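# Prop the cabinet door open with the post's hook

## Task

Swing the cabinet door open and leave it hooked: the hook mounted on the post must hang tip-downward through the eye on the door, and the free-standing cabinet must finish upright, resting flat on its base, or the attempt counts as failed.

## Robot and tools

Robot: two Doosan M1013 arms, left_arm and right_arm, each with a Robotiq 140 two-finger gripper and a wrist camera. Base roots in the scene frame: left_arm at (+0.067, +0.686, 0) m, right_arm at (-0.057, -0.701, 0) m, both turned only slightly about z. The left gripper's fingers are rigid. The right gripper's fingers can fold: grip with the outer quarter of the pads, near the tips. Deeper in, the fingers wrap and may hold loosely, too hard, or let go. Pressing the tips straight onto a surface folds them with little resistance unless the fingers are fully shut.

Frames: the scene frame has its origin at table-top height midway between the nominal bases, +z up, +x out over the table, and left_arm on the +y side (image left and right do not follow the arm names). In the gripper frame the fingers point along +z and open along y. end_effector_position is the spot between the pads when closed; the fingertips lie about 33 mm past it (about 9 mm when fully open).

execute_actions(actions, cameras): actions is a list of actions; each action is a table of up to 15 rows, one row per 1/30 s step, and a short table repeats its last row to fill 15 steps. Every row has 18 numbers in [-1, 1], always both arms: left dx, dy, dz, rx, ry, rz, gripper position, force_limit, speed, then the same nine for the right arm. The six pose numbers are an offset, not a pose: measured along scene axes from that arm's Hand target as it stood when the action began (every row counts from that same start, not from the row before). rx, ry, rz form one rotation vector, turning about the hand's position. Scale: 1.0 equals 0.6 m or 180 degrees. Sending the same offset again moves the arm again; all six zeros re-commands the current Hand target. The three gripper numbers are absolute settings: position +1 fully open (140 mm), about -0.8 pads touching, -1 close until blocked; force_limit from about 14 N (-1) to 58 N (+1) per pad; speed from about 30 mm/s (-1) to 250 mm/s (+1); both start at +1. Closing faster grips harder. To leave a gripper alone, resend its previous three numbers, since 0 is itself a command. Images come only if actions is empty or cameras names them: cam_high, cam_low, cam_left_wrist, cam_right_wrist, or ["all"].

move(target, speed, blend, stop_force, zero, blocking, cameras): target is one 18-number row or a list of up to 15 rows in the same layout; every row is an offset from the Hand targets at the start of the move, not from the previous row. Use identical finger numbers in every row of a list. speed is the top path speed in m/s, 0.002 to 2 (default 0.25); rotation is capped at twice that in rad/s. blend, in metres, rounds corners between listed targets; 0 stops at each. stop_force, 10 to 80 N, ends an arm's path when the push against its travel exceeds that value; use it only slowly, not while turning the gripper, and omit it when backing off a contact. zero (default true) re-zeros the force before the move. blocking=false returns after about 0.5 s while the move continues. Paths are straight, ignore obstacles and the other arm, and stop after 10 s. Avoid paths near an arm's own base. The result adds a move: line such as done, off_target, moving, held or fault, plus limits=paced (pose clipped) or limits=held (steps withheld).

wait(seconds 0 to 10) lets time pass; stop brakes a running move; zoom_image(camera, region=[x0, y0, x1, y1] pixels, at most 504 by 504) enlarges the latest image; clear_fault(arm) releases a faulted arm; read_manual gives licence texts; finished_scene(scene) ends the scene, call nothing after it.

Results: per arm end_effector_position (m), end_effector_quat_wxyz, velocities (m/s, rad/s), all in the scene frame; Hand target (the last commanded pose after clipping, the base for the next offsets); Tool commands; object_status (0 moving, 1 blocked while opening, 2 blocked while closing, i.e. likely holding, 3 reached the setting or pads met); position_measured in counts (3 open, about 75 at 100 mm, 139 at 60 mm, 200 at 20 mm, 230 pads met); Joint torques, External joint torques, Flange force (gripper axes, includes held weight; no reading possible); Joint velocities may say within noise. Each control step the controller limits the command to 70 mm and 16 degrees from the measured pose, so a hand may stop short; resend or add the missing offset. MOTOR HOT warns of overheating, which brakes the arm for 30 to 60 s.

Avoid: joint contact torque reaching the limits (elbow 147, wrist joints 41.4 N m) or 144 N outside force on an arm, which faults it until clear_fault; commanding past a firm contact, because the arms are stiff; fast contacts; bringing the arms together or closing a gripper on the other arm; hard hits, drops, tipping the cabinet, or anything falling off the table. Brief outside pushes on loose objects can occur.

Each tool is called after "Emit:" by a JSON object that holds its "name" and its "arguments".

## Session

Emit:
{"name": "execute_actions", "arguments": {"actions": []}}

Scene clock: 0.00 s.
left_arm: end_effector_position=(+0.7561, +0.4157, +0.3823) position_measured=3 object_status=3 end_effector_quat_wxyz=(-0.005, -0.238, +0.971, +0.006) | right_arm: end_effector_position=(+0.4237, -0.3550, +0.1182) position_measured=3 object_status=3 end_effector_quat_wxyz=(-0.105, -0.414, +0.777, -0.463)
Joint positions: left_arm=[-0.438 0.306 1.317 0.004 1.535 3.809] | right_arm=[0.909 0.552 1.765 -0.714 1.579 -1.325]
Joint velocities: within noise
Joint torques (N m): no reading
External joint torques (N m): no reading
Flange force (N): no reading
Hand target: left_arm +0.7561, +0.4157, +0.3823; -0.005, -0.238, +0.971, +0.006 | right_arm +0.4237, -0.3550, +0.1182; -0.105, -0.414, +0.777, -0.463
Tool commands: left_gripper/position=+1.0 left_gripper/force_limit=+1.0 left_gripper/speed=+1.0 right_gripper/position=+1.0 right_gripper/force_limit=+1.0 right_gripper/speed=+1.0
camera_calibration:
cam_left_wrist: T_world_to_cam=[[-0.460385, 0.887643, 0.0116819, -0.0111311], [0.83407, 0.428018, 0.348034, -0.938425], [0.303929, 0.169973, -0.937409, 0.196927], [0, 0, 0, 1]] pos_world=[0.717736, 0.378072, 0.511335]
cam_right_wrist: T_world_to_cam=[[-0.73787, 0.245223, -0.628819, 0.480357], [0.528299, 0.789668, -0.311968, 0.0990975], [0.420057, -0.562396, -0.712224, -0.149604], [0, 0, 0, 1]] pos_world=[0.36493, -0.280185, 0.226422]

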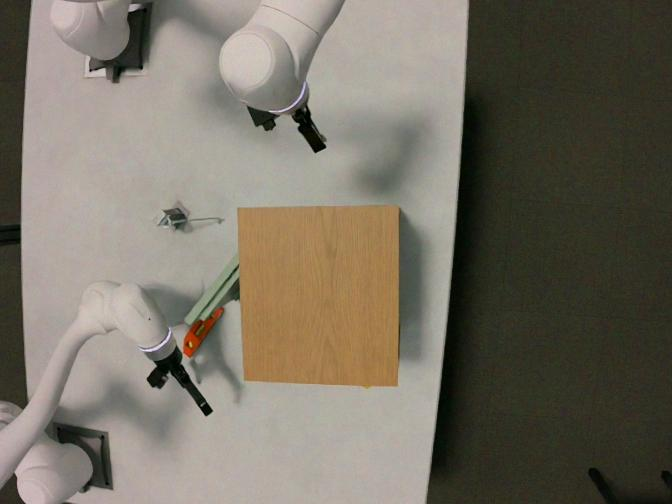

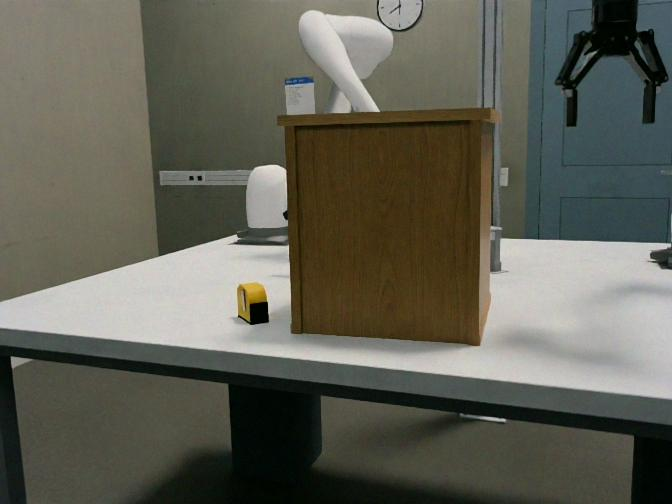

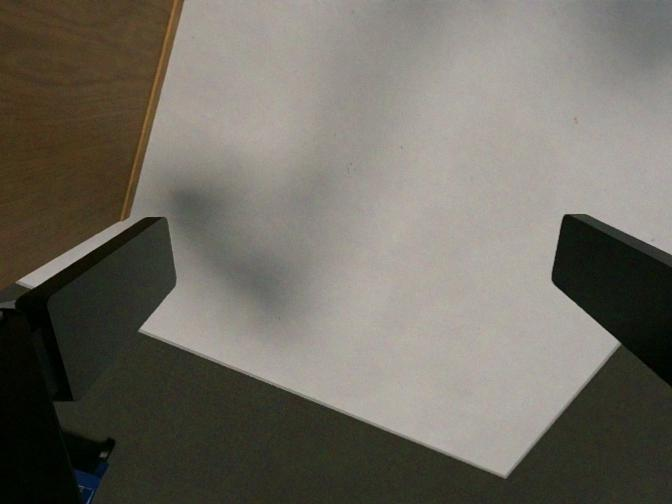

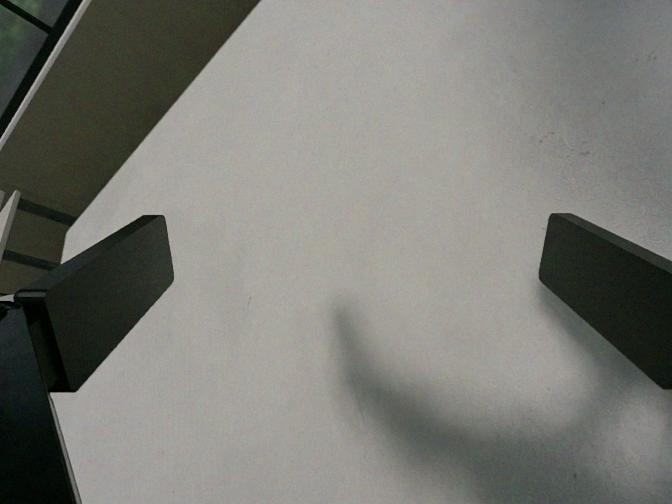

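Emit:
{"name": "zoom_image", "arguments": {"camera": "cam_high", "region": [130, 180, 270, 285]}}

Emit:
{"name": "zoom_image", "arguments": {"camera": "cam_high", "region": [150, 240, 290, 400]}}

Scaled by 3.600 from the camera's 672x504 image, which has a finer 960x720 frame.

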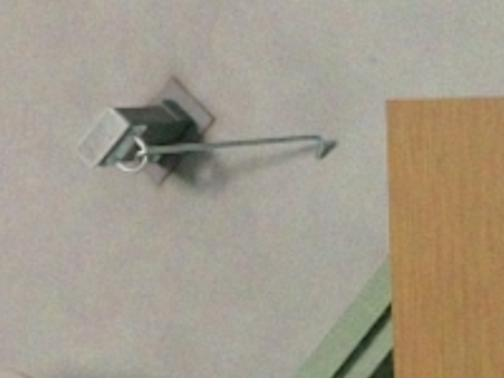

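Scaled by 3.150 from the camera's 672x504 image, which has a finer 960x720 frame.

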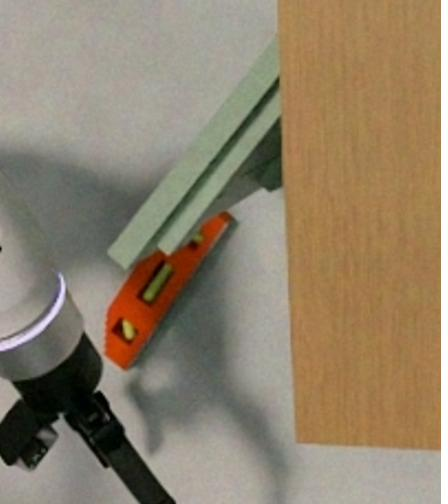

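Emit:
{"name": "move", "arguments": {"target": [-0.51,-0.026,-0.137,-0.314,0.19,0.31,1,1,1,0,0,0,0,0,0,1,1,1], "cameras": ["all"], "speed": 0.5}}

Emit:
{"name": "zoom_image", "arguments": {"camera": "cam_left_wrist", "region": [100, 0, 600, 400]}}

Scene clock: 38.57 s.
left_arm: end_effector_position=(+0.4502, +0.4001, +0.3001) position_measured=3 object_status=3 end_effector_quat_wxyz=(+0.376, +0.599, -0.604, +0.368) | right_arm: end_effector_position=(+0.4237, -0.3550, +0.1182) position_measured=3 object_status=3 end_effector_quat_wxyz=(-0.105, -0.414, +0.777, -0.463)
Joint positions: left_arm=[-0.075 -0.116 2.296 -1.204 1.28 3.679] | right_arm=[0.909 0.552 1.765 -0.714 1.579 -1.325]
Joint torques (N m): left_arm=[1.75 -22.73 -34.33 -1.14 1.28 0.4] | right_arm=[1.11 -83.01 -27.54 1.36 1.92 -0.1]
External joint torques (N m): left_arm=[-1.85 2.19 1.22 0.37 0.01 -0.4] | right_arm=[-1.43 0.04 -0.31 -0.27 -0.02 0.07]
Flange force (N): left_arm=[-0.6 -1.7 5.3] | right_arm=[-1.0 -1.7 1.0]
Hand target: left_arm +0.4501, +0.4001, +0.3001; +0.376, +0.599, -0.604, +0.368 | right_arm +0.4237, -0.3550, +0.1182; -0.105, -0.414, +0.777, -0.463
Off the commanded pose: left_arm 0.000 m, 0 deg | right_arm 0.000 m, 0 deg.
move: done
camera_calibration:
cam_left_wrist: T_world_to_cam=[[-0.999942, 0.0104699, 0.00267944, 0.459381], [0.0058722, 0.734493, -0.67859, -0.089757], [-0.00907283, -0.678535, -0.734512, 0.63511], [0, 0, 0, 1]] pos_world=[0.465644, 0.49206, 0.404357]
cam_right_wrist: T_world_to_cam=[[-0.73787, 0.245223, -0.628819, 0.480357], [0.528299, 0.789668, -0.311968, 0.0990975], [0.420057, -0.562396, -0.712224, -0.149604], [0, 0, 0, 1]] pos_world=[0.36493, -0.280185, 0.226422]

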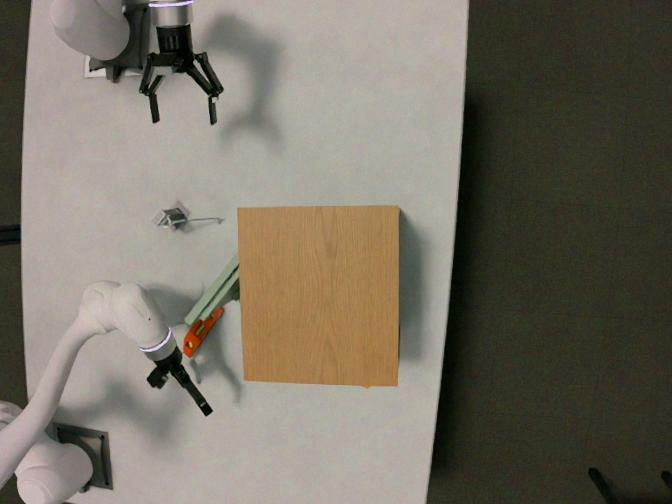

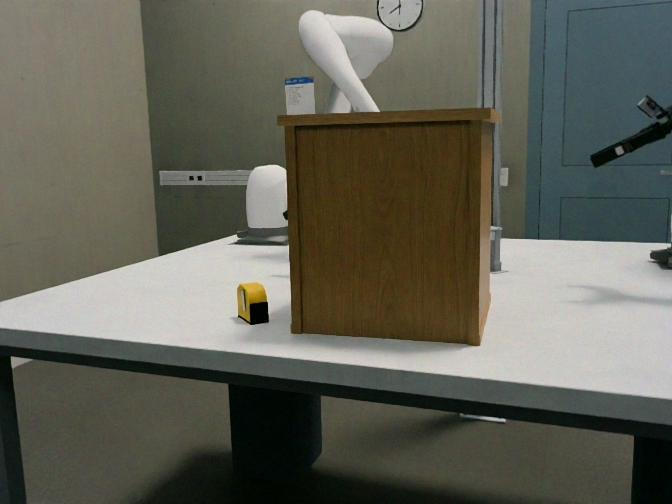

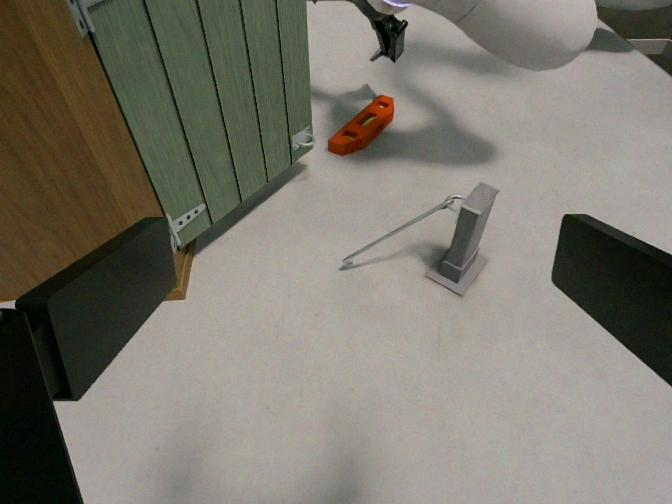

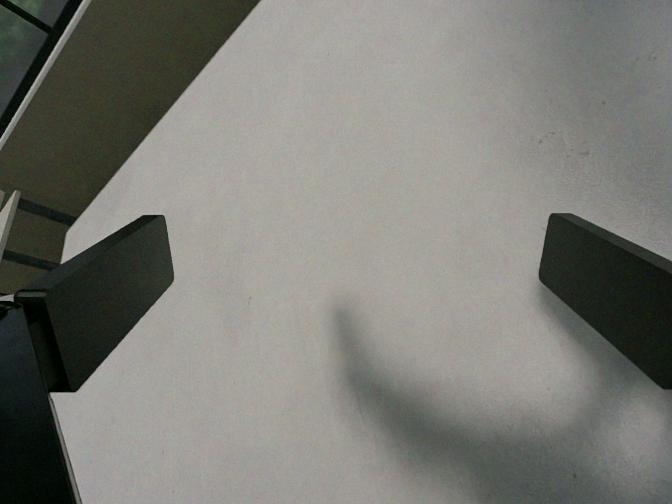

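Scaled by 1.008 from the camera's 672x504 image, which has a finer 960x720 frame.

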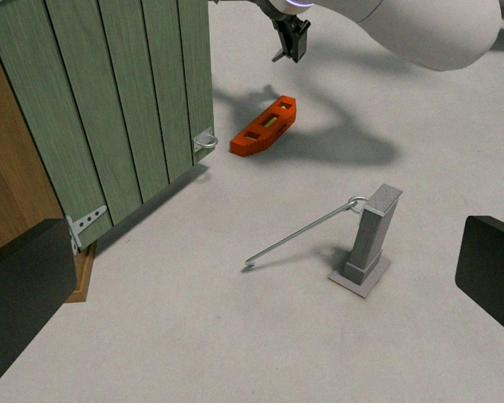

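Emit:
{"name": "zoom_image", "arguments": {"camera": "cam_left_wrist", "region": [270, 90, 410, 195]}}

Emit:
{"name": "zoom_image", "arguments": {"camera": "cam_left_wrist", "region": [330, 170, 510, 305]}}

Scaled by 3.600 from the camera's 672x504 image, which has a finer 960x720 frame.

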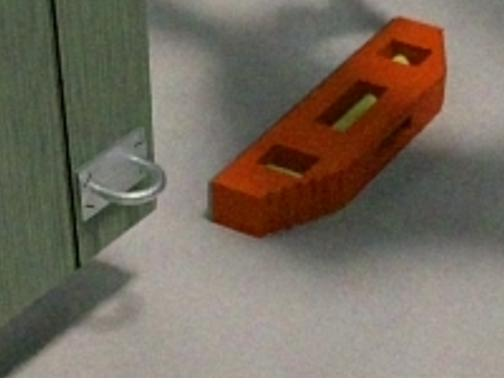

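Scaled by 2.800 from the camera's 672x504 image, which has a finer 960x720 frame.

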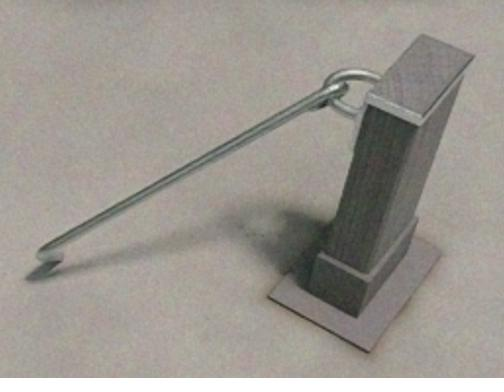

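Emit:
{"name": "move", "arguments": {"target": [[0,0,0,0,0,0,0,-1,0,0,0,0.25,0,0,0,-1,0,0],[-0.04,-0.2,0,0.137,-0.137,-0.223,0,-1,0,0.077,0.175,0.203,0.661,-0.076,0.231,-1,0,0],[-0.075,-0.407,-0.167,0.273,-0.273,-0.445,0,-1,0,0.16,0.325,0.137,0.661,-0.076,0.231,-1,0,0]], "cameras": ["all"], "speed": 0.4, "blend": [0.03,0.03,0]}}

Emit:
{"name": "zoom_image", "arguments": {"camera": "cam_left_wrist", "region": [100, 0, 600, 504]}}

Scene clock: 106.23 s.
left_arm: end_effector_position=(+0.4051, +0.1560, +0.1999) position_measured=129 object_status=3 end_effector_quat_wxyz=(-0.003, +0.001, +1.000, +0.008) | right_arm: end_effector_position=(+0.5197, -0.1600, +0.2004) position_measured=233 object_status=3 end_effector_quat_wxyz=(+0.511, -0.456, +0.625, +0.374)
Joint positions: left_arm=[-1.075 0.199 1.791 0.002 1.167 3.655] | right_arm=[0.355 0.363 2.194 2.072 1.034 -4.194]
Joint torques (N m): left_arm=[1.4 -60.85 -40.32 3.7 0.06 0.44] | right_arm=[1.81 -65.71 -28.24 0.38 2.38 -0.02]
External joint torques (N m): left_arm=[-1.38 0.71 1 0.32 -0.01 -0.44] | right_arm=[-1.91 -0.26 -0.42 -0.36 0.02 0.02]
Flange force (N): left_arm=[2.9 -0.8 1.6] | right_arm=[-0.4 -3.2 -3.0]
Hand target: left_arm +0.4051, +0.1559, +0.1999; -0.003, +0.001, +1.000, +0.008 | right_arm +0.5197, -0.1600, +0.2004; +0.511, -0.456, +0.625, +0.374
Off the commanded pose: left_arm 0.000 m, 0 deg | right_arm 0.000 m, 0 deg.
move: done; blend cut to 0 m at target 1; limits=paced
camera_calibration:
cam_left_wrist: T_world_to_cam=[[0.00447776, 0.999918, 0.0119827, -0.145875], [0.937253, -0.00837401, 0.348548, -0.444932], [0.34862, 0.00967007, -0.937214, 0.183635], [0, 0, 0, 1]] pos_world=[0.353648, 0.140362, 0.328934]
cam_right_wrist: T_world_to_cam=[[-0.956432, 0.291712, 0.0119387, 0.547706], [-0.0342432, -0.152695, 0.98768, -0.198731], [0.289941, 0.94424, 0.156031, 0.112931], [0, 0, 0, 1]] pos_world=[0.484295, -0.296752, 0.172123]

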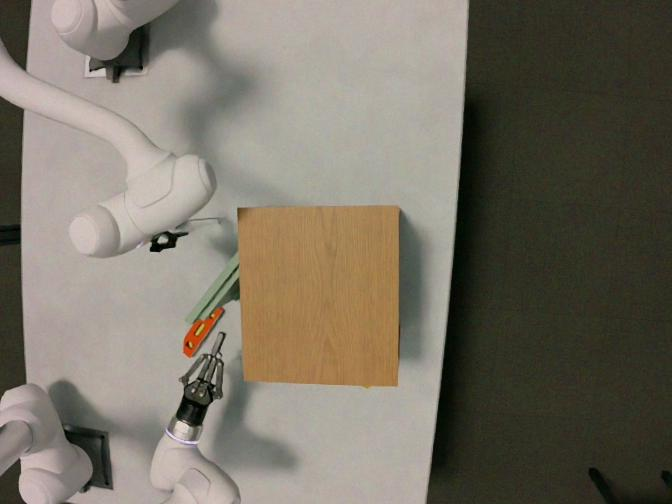

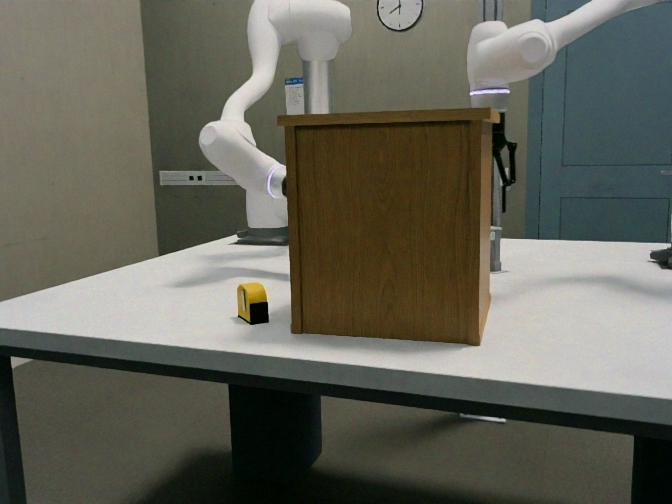

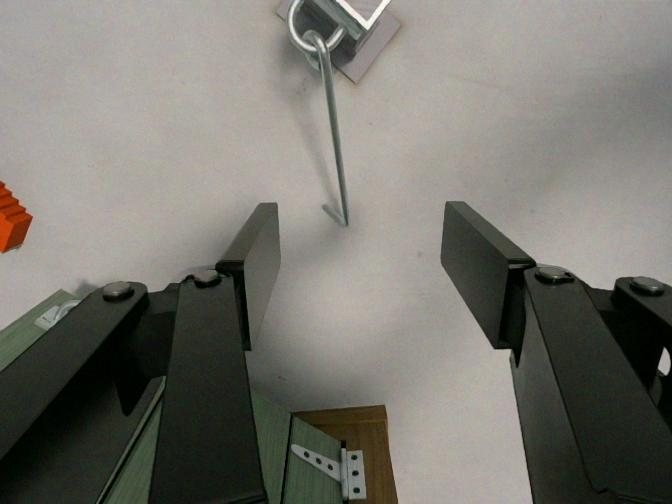

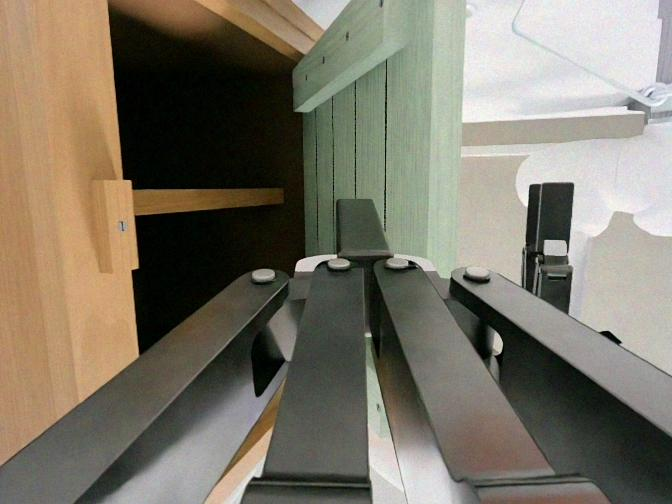

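Scaled by 1.000.

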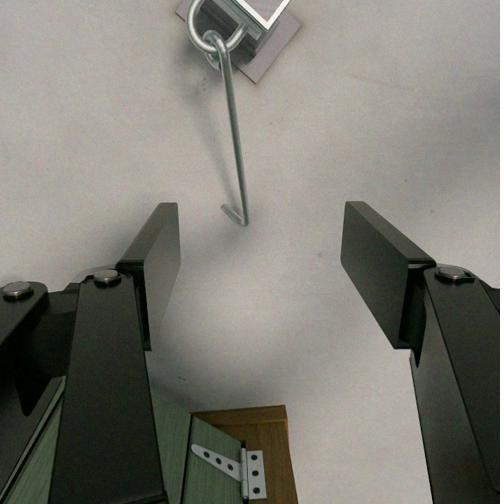

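Emit:
{"name": "move", "arguments": {"target": [[-0.042,0.075,-0.057,-0.167,-0.009,0.036,0.15,-1,0,-0.006,0.1,0.011,0,0,0,-1,0,0],[-0.032,-0.008,-0.2007,-0.167,-0.009,0.036,0.15,-1,0,-0.075,0.163,0.011,0,0,0,-1,0,0],[-0.032,-0.008,-0.2007,-0.167,-0.009,0.036,0.15,-1,0,-0.13,0.228,0.011,0,0,0,-1,0,0]], "cameras": ["all"], "speed": [0.2,0.08,0.06], "blend": [0.01,0.01,0]}}

Emit:
{"name": "zoom_image", "arguments": {"camera": "cam_left_wrist", "region": [170, 0, 672, 504]}}

Scene clock: 142.67 s.
left_arm: end_effector_position=(+0.3859, +0.1511, +0.0795) position_measured=110 object_status=3 end_effector_quat_wxyz=(+0.011, -0.054, +0.966, -0.252) | right_arm: end_effector_position=(+0.4418, -0.0232, +0.2070) position_measured=233 object_status=3 end_effector_quat_wxyz=(+0.511, -0.456, +0.625, +0.374)
Joint positions: left_arm=[-0.977 0.139 2.221 -0.653 0.404 4.196] | right_arm=[0.651 0.366 2.167 2.374 0.888 -4.295]
Joint torques (N m): left_arm=[1.89 -45.62 -30.53 1.62 -0.64 0.36] | right_arm=[1.59 -66.51 -28.75 -0.56 2.52 -0.04]
External joint torques (N m): left_arm=[-1.81 1.46 0.88 0.36 -0.01 -0.38] | right_arm=[-1.78 -0.41 -0.56 -0.37 0 0.04]
Flange force (N): left_arm=[4.2 -2.7 1.9] | right_arm=[-1.0 -3.8 -1.8]
Hand target: left_arm +0.3859, +0.1511, +0.0795; +0.011, -0.054, +0.966, -0.252 | right_arm +0.4417, -0.0232, +0.2070; +0.511, -0.456, +0.625, +0.374
Off the commanded pose: left_arm 0.000 m, 0 deg | right_arm 0.000 m, 0 deg.
move: done
camera_calibration:
cam_left_wrist: T_world_to_cam=[[-0.0966078, 0.865866, -0.490859, -0.0403094], [0.912427, 0.274083, 0.303899, -0.414518], [0.397672, -0.418515, -0.816518, 0.113772], [0, 0, 0, 1]] pos_world=[0.329079, 0.19613, 0.199082]
cam_right_wrist: T_world_to_cam=[[-0.956432, 0.291712, 0.0119387, 0.433119], [-0.0342432, -0.152695, 0.98768, -0.187032], [0.289941, 0.94424, 0.156031, 0.00534486], [0, 0, 0, 1]] pos_world=[0.406295, -0.159952, 0.178723]

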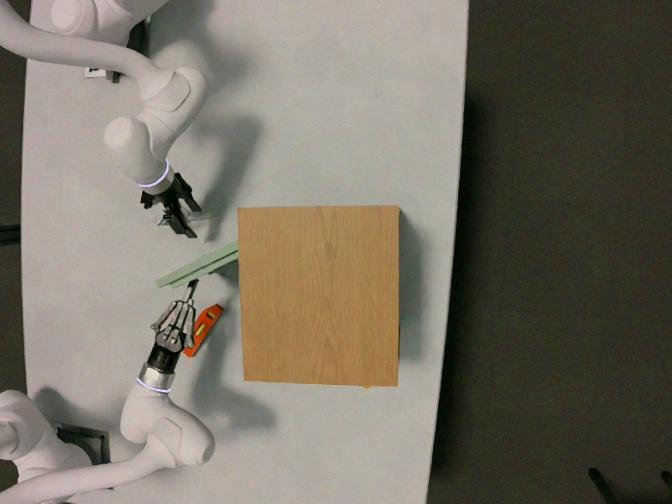

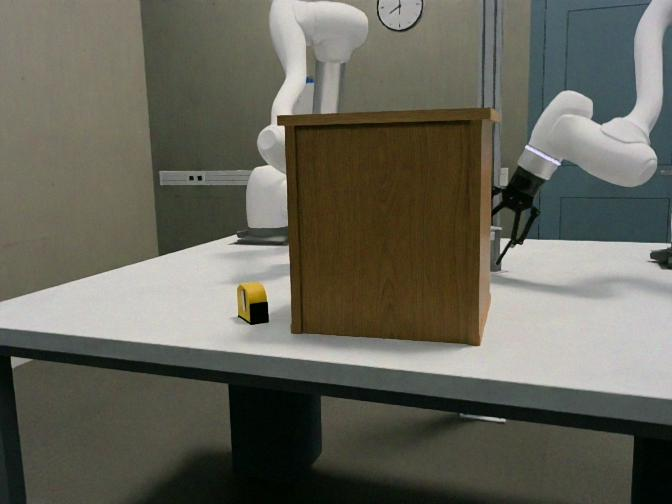

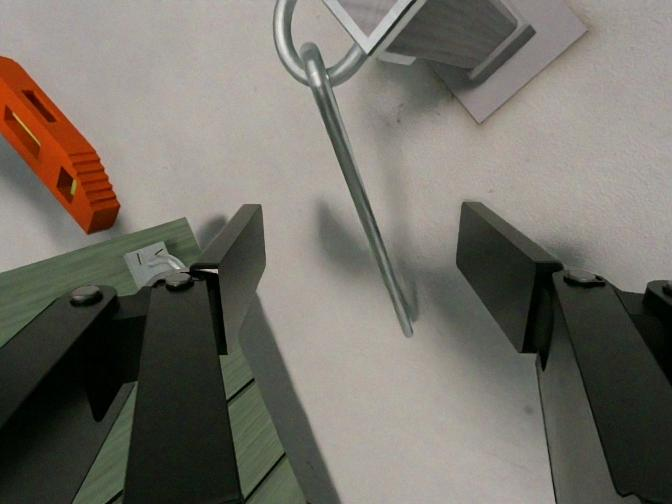

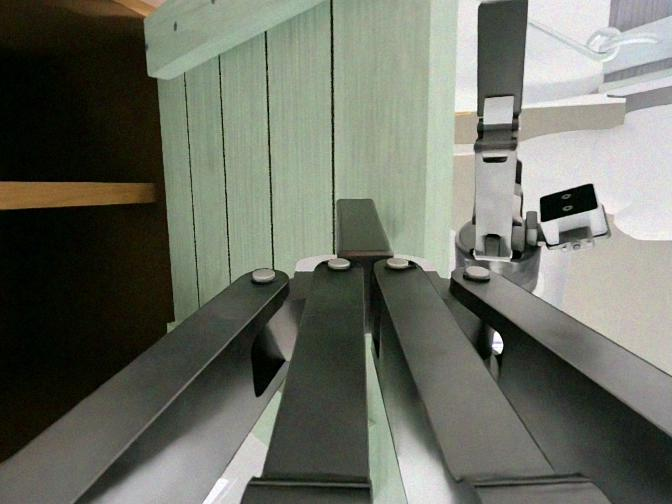

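Scaled by 1.000.

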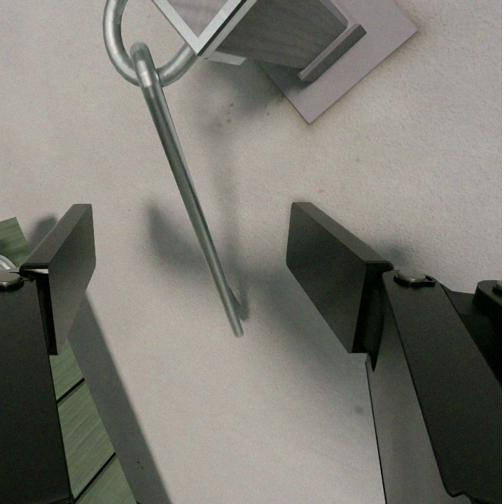

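Emit:
{"name": "move", "arguments": {"target": [[0,0,0,0,0,0.133,0.15,-1,0,0,0,0,0,0,0,-1,0,0],[0,0,0,0,0,0.133,-1,-1,-1,0,0,0,0,0,0,-1,0,0]]}}

Emit:
{"name": "move", "arguments": {"target": [[0.008,-0.043,0.031,0.045,-0.107,-0.161,-1,-1,-1,0,0,0,0,0,0,-1,0,0],[-0.015,-0.086,0.053,0.09,-0.214,-0.323,-1,-1,-1,0,0,0,0,0,0,-1,0,0]], "speed": 0.15, "blend": [0.01,0], "cameras": ["all"]}}

Emit:
{"name": "zoom_image", "arguments": {"camera": "cam_left_wrist", "region": [100, 0, 600, 504]}}

Emit:
{"name": "zoom_image", "arguments": {"camera": "cam_high", "region": [130, 180, 270, 320]}}

Scene clock: 181.07 s.
left_arm: end_effector_position=(+0.3859, +0.1512, +0.0794) position_measured=222 object_status=2 end_effector_quat_wxyz=(+0.063, -0.253, +0.934, -0.244) | right_arm: end_effector_position=(+0.4417, -0.0232, +0.2070) position_measured=233 object_status=3 end_effector_quat_wxyz=(+0.511, -0.456, +0.625, +0.374)
Joint positions: left_arm=[-1.117 0.11 2.256 0.085 0.267 3.006] | right_arm=[0.651 0.366 2.167 2.374 0.888 -4.295]
Joint torques (N m): left_arm=[1.91 -44.41 -33.54 2.48 -1.62 0.13] | right_arm=[1.63 -66.81 -28.7 -0.57 2.47 -0.03]
External joint torques (N m): left_arm=[-1.96 1.16 1.67 0.62 0.22 -0.15] | right_arm=[-1.62 -0.08 -0.55 -0.38 0.06 0.03]
Flange force (N): left_arm=[0.0 0.0 0.0] | right_arm=[-0.5 -3.8 -1.3]
Hand target: left_arm +0.3859, +0.1511, +0.0795; +0.063, -0.253, +0.934, -0.244 | right_arm +0.4417, -0.0232, +0.2070; +0.511, -0.456, +0.625, +0.374
Off the commanded pose: left_arm 0.000 m, 0 deg | right_arm 0.000 m, 0 deg.
move: done

Scene clock: 185.53 s.
left_arm: end_effector_position=(+0.3769, +0.0996, +0.1112) position_measured=222 object_status=2 end_effector_quat_wxyz=(+0.262, +0.323, +0.890, -0.184) | right_arm: end_effector_position=(+0.4418, -0.0232, +0.2069) position_measured=233 object_status=3 end_effector_quat_wxyz=(+0.511, -0.456, +0.625, +0.374)
Joint positions: left_arm=[-1.229 0.106 2.246 0.789 0.216 3.469] | right_arm=[0.651 0.366 2.167 2.374 0.888 -4.295]
Joint torques (N m): left_arm=[-1.29 -45.39 -52.17 4.29 -7.58 1.68] | right_arm=[8.59 -65.6 -29.2 -2.27 3.4 -0.09]
External joint torques (N m): left_arm=[1.53 -0.21 17.66 -1.8 6.63 -1.69] | right_arm=[-8.81 -1.01 -0.01 1.34 -0.89 0.09]
Flange force (N): left_arm=[0.0 0.0 0.0] | right_arm=[0.1 -10.2 -8.2]
Hand target: left_arm +0.3769, +0.0995, +0.1113; +0.262, +0.323, +0.890, -0.184 | right_arm +0.4417, -0.0232, +0.2070; +0.511, -0.456, +0.625, +0.374
Off the commanded pose: left_arm 0.000 m, 0 deg | right_arm 0.000 m, 0 deg.
move: done
camera_calibration:
cam_left_wrist: T_world_to_cam=[[0.675069, 0.720383, -0.159153, -0.29419], [0.486666, -0.272697, 0.829935, -0.245413], [0.554471, -0.637718, -0.534676, 0.0530423], [0, 0, 0, 1]] pos_world=[0.288622, 0.178832, 0.185216]
cam_right_wrist: T_world_to_cam=[[-0.956406, 0.291794, 0.0120205, 0.433107], [-0.0341207, -0.152525, 0.98771, -0.18706], [0.290041, 0.944242, 0.155832, 0.00534077], [0, 0, 0, 1]] pos_world=[0.406294, -0.159952, 0.178723]

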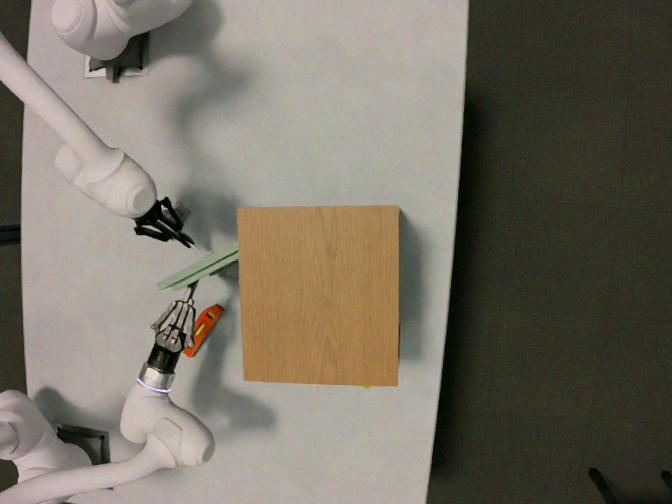

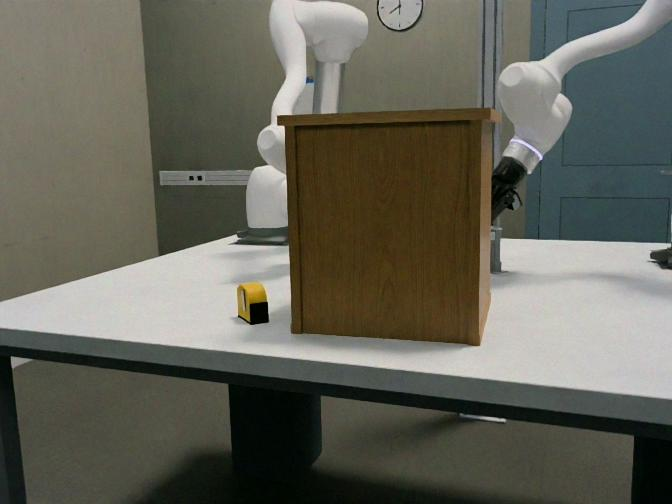

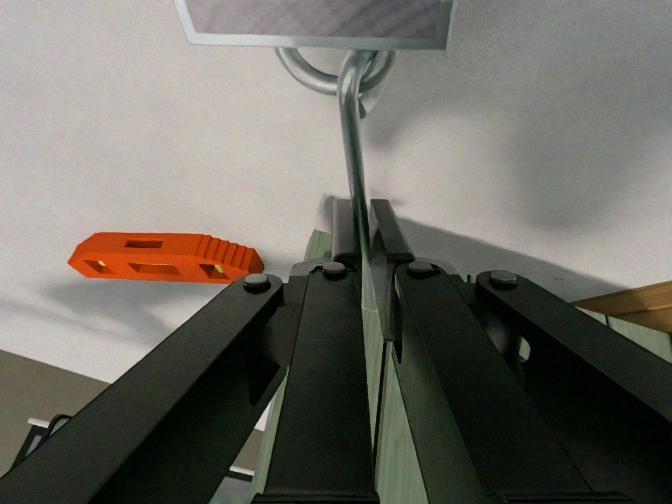

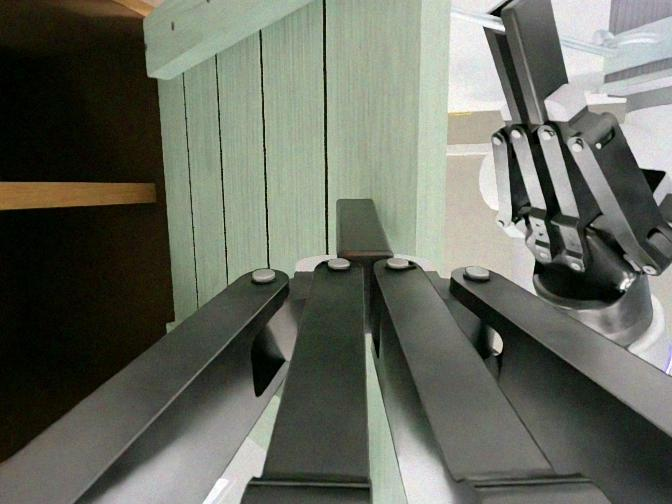

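Scaled by 1.000.

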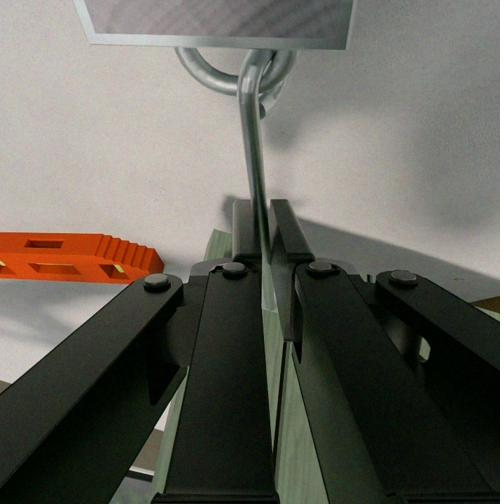

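Scaled by 3.600 from the camera's 672x504 image, which has a finer 960x720 frame.

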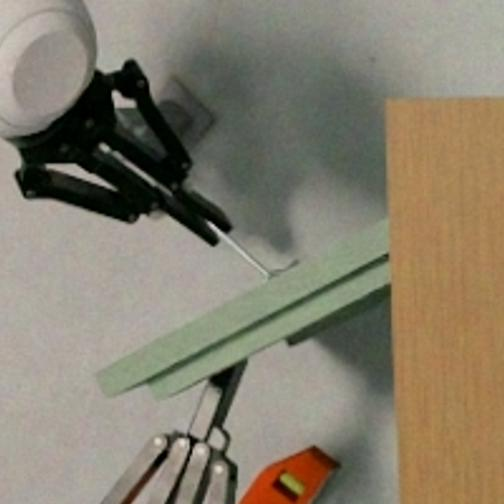

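Emit:
{"name": "move", "arguments": {"target": [0,0,0,0,0,0,-1,-1,-1,0.02,-0.06,0,0,0,0,-1,0,0], "cameras": ["cam_high","cam_right_wrist"], "speed": 0.1}}

Emit:
{"name": "zoom_image", "arguments": {"camera": "cam_high", "region": [130, 180, 270, 320]}}

Scene clock: 205.53 s.
left_arm: end_effector_position=(+0.3769, +0.0995, +0.1113) position_measured=222 object_status=2 end_effector_quat_wxyz=(+0.262, +0.323, +0.890, -0.184) | right_arm: end_effector_position=(+0.4537, -0.0592, +0.2070) position_measured=233 object_status=3 end_effector_quat_wxyz=(+0.511, -0.456, +0.625, +0.374)
Joint positions: left_arm=[-1.229 0.106 2.246 0.789 0.216 3.469] | right_arm=[0.583 0.35 2.195 2.304 0.923 -4.271]
Joint torques (N m): left_arm=[9.77 -42.36 -28.93 3.31 3.37 1.27] | right_arm=[1.75 -64.77 -28.66 -0.31 2.47 -0.01]
External joint torques (N m): left_arm=[-9.65 -3.16 -5.53 -0.81 -4.32 -1.27] | right_arm=[-2.01 -0.15 -0.3 -0.39 0.02 0.01]
Flange force (N): left_arm=[0.0 0.0 0.0] | right_arm=[-0.3 -4.0 -2.5]
Hand target: left_arm +0.3769, +0.0995, +0.1113; +0.262, +0.323, +0.890, -0.184 | right_arm +0.4537, -0.0592, +0.2070; +0.511, -0.456, +0.625, +0.374
Off the commanded pose: left_arm 0.000 m, 0 deg | right_arm 0.000 m, 0 deg.
move: done
camera_calibration:
cam_right_wrist: T_world_to_cam=[[-0.956459, 0.291623, 0.0119245, 0.455095], [-0.0342151, -0.152605, 0.987695, -0.192115], [0.289854, 0.944282, 0.155939, 0.0359197], [0, 0, 0, 1]] pos_world=[0.418295, -0.195952, 0.178723]
Images, in order (width x height): cam_high 672x504, cam_right_wrist 672x504.

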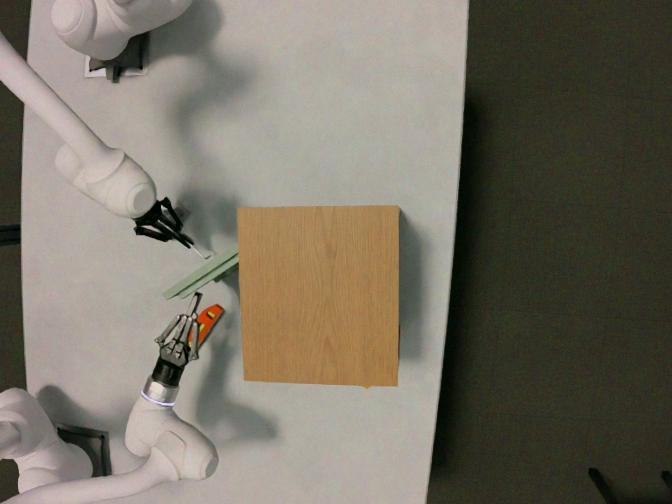

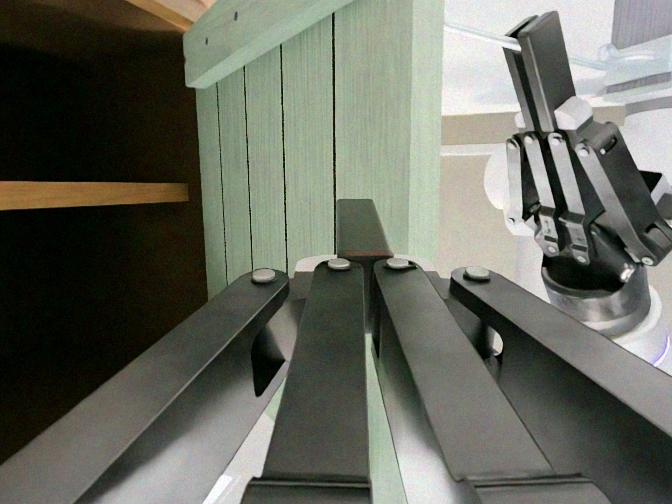

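Scaled by 3.600 from the camera's 672x504 image, which has a finer 960x720 frame.

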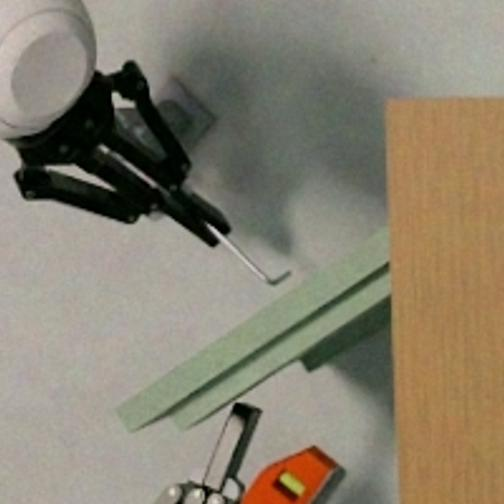

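Emit:
{"name": "move", "arguments": {"target": [0.007,0.008,-0.005,-0.14,0.134,0,-1,-1,-1,0,0,0,0,0,0,-1,0,0], "cameras": ["all"], "speed": 0.15}}

Emit:
{"name": "zoom_image", "arguments": {"camera": "cam_high", "region": [160, 210, 250, 310]}}

Emit:
{"name": "zoom_image", "arguments": {"camera": "cam_left_wrist", "region": [200, 0, 560, 350]}}

Scene clock: 232.10 s.
left_arm: end_effector_position=(+0.3811, +0.1043, +0.1083) position_measured=222 object_status=2 end_effector_quat_wxyz=(+0.136, +0.213, +0.864, -0.435) | right_arm: end_effector_position=(+0.4537, -0.0592, +0.2070) position_measured=233 object_status=3 end_effector_quat_wxyz=(+0.511, -0.456, +0.625, +0.374)
Joint positions: left_arm=[-0.905 0.182 2.354 1.153 -0.544 2.991] | right_arm=[0.583 0.35 2.195 2.304 0.923 -4.271]
Joint torques (N m): left_arm=[4.74 -46.21 -27.1 0.57 0.75 0.85] | right_arm=[1.67 -64.69 -28.56 -0.28 2.47 -0.03]
External joint torques (N m): left_arm=[-4.7 -2.53 -2.66 -0.34 -2.52 -0.89] | right_arm=[-1.85 -0.1 -0.36 -0.43 0.02 0.03]
Flange force (N): left_arm=[0.3 -10.2 0.9] | right_arm=[-0.4 -4.0 -2.2]
Hand target: left_arm +0.3811, +0.1043, +0.1083; +0.136, +0.213, +0.864, -0.435 | right_arm +0.4537, -0.0592, +0.2070; +0.511, -0.456, +0.625, +0.374
Off the commanded pose: left_arm 0.000 m, 0 deg | right_arm 0.000 m, 0 deg.
move: done
camera_calibration:
cam_left_wrist: T_world_to_cam=[[0.489375, 0.526424, -0.695263, -0.151929], [0.79757, 0.0522641, 0.600959, -0.371322], [0.352696, -0.848615, -0.394283, 0.135859], [0, 0, 0, 1]] pos_world=[0.322589, 0.214678, 0.171085]
cam_right_wrist: T_world_to_cam=[[-0.956431, 0.291713, 0.0119398, 0.455098], [-0.0342137, -0.152602, 0.987695, -0.192115], [0.289946, 0.944254, 0.155934, 0.0358769], [0, 0, 0, 1]] pos_world=[0.418295, -0.195952, 0.178723]

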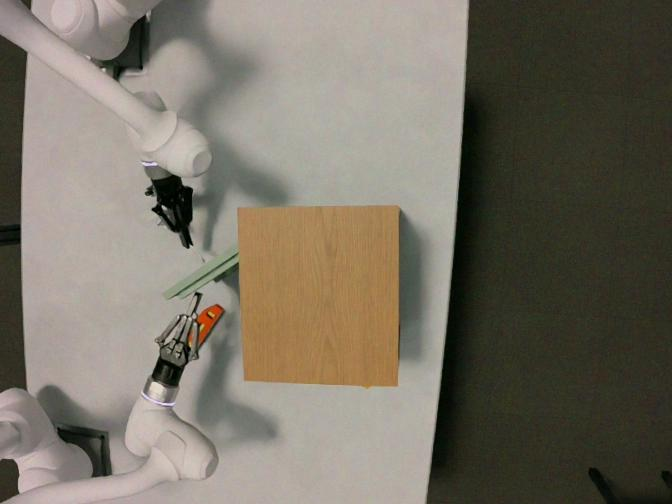

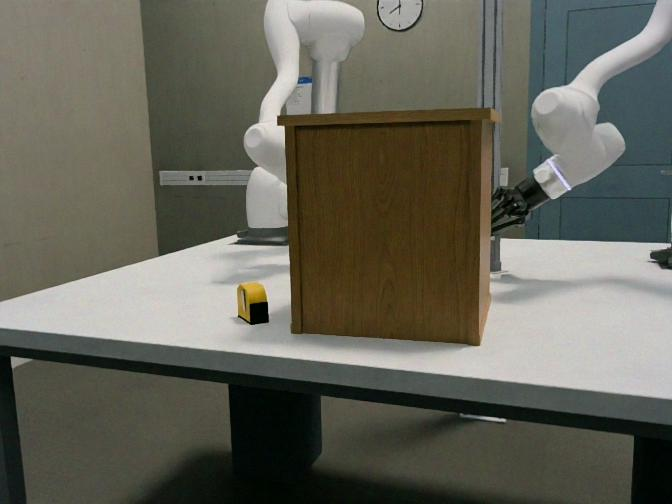

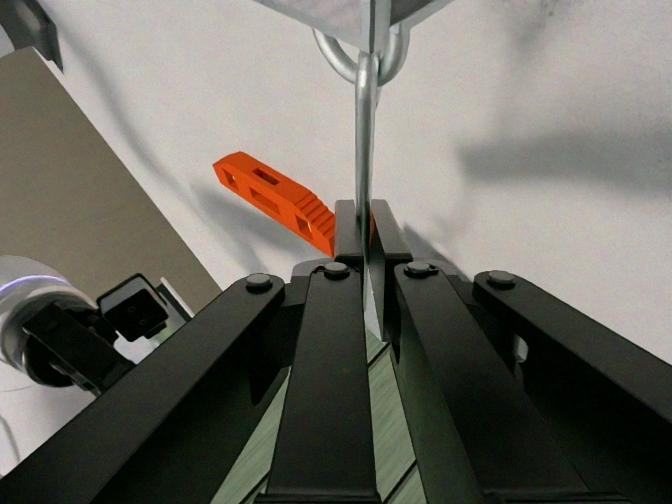

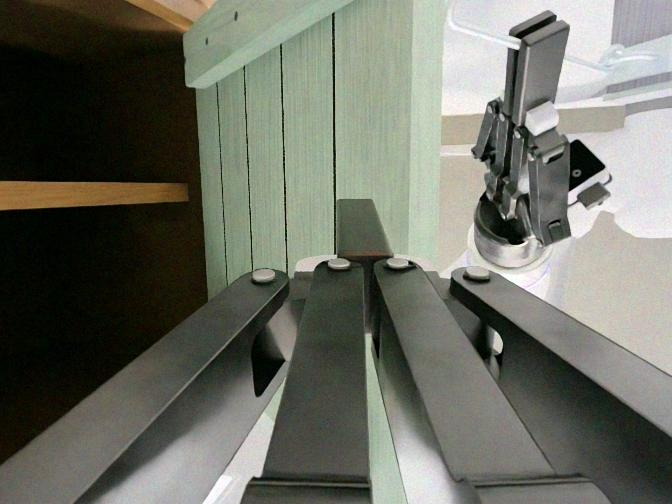

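Scaled by 5.040 from the camera's 672x504 image, which has a finer 960x720 frame.

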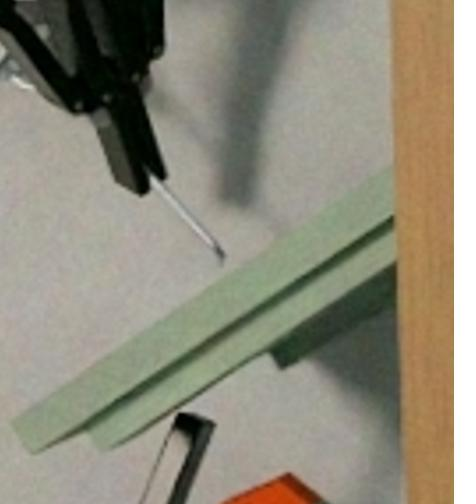

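Scaled by 1.400 from the camera's 672x504 image, which has a finer 960x720 frame.

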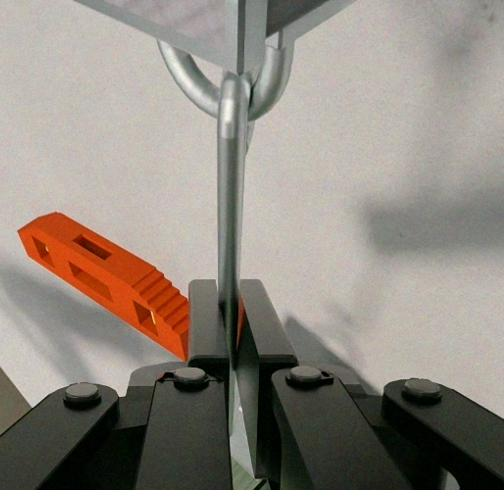

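Emit:
{"name": "zoom_image", "arguments": {"camera": "cam_right_wrist", "region": [420, 0, 560, 80]}}

Emit:
{"name": "zoom_image", "arguments": {"camera": "cam_high", "region": [185, 240, 215, 270]}}

Scaled by 3.600 from the camera's 672x504 image, which has a finer 960x720 frame.

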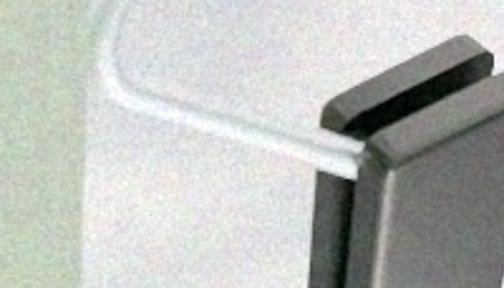

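Scaled by 16.800 from the camera's 672x504 image, which has a finer 960x720 frame.

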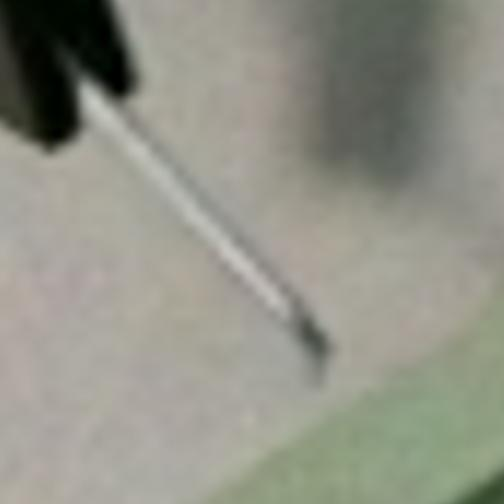

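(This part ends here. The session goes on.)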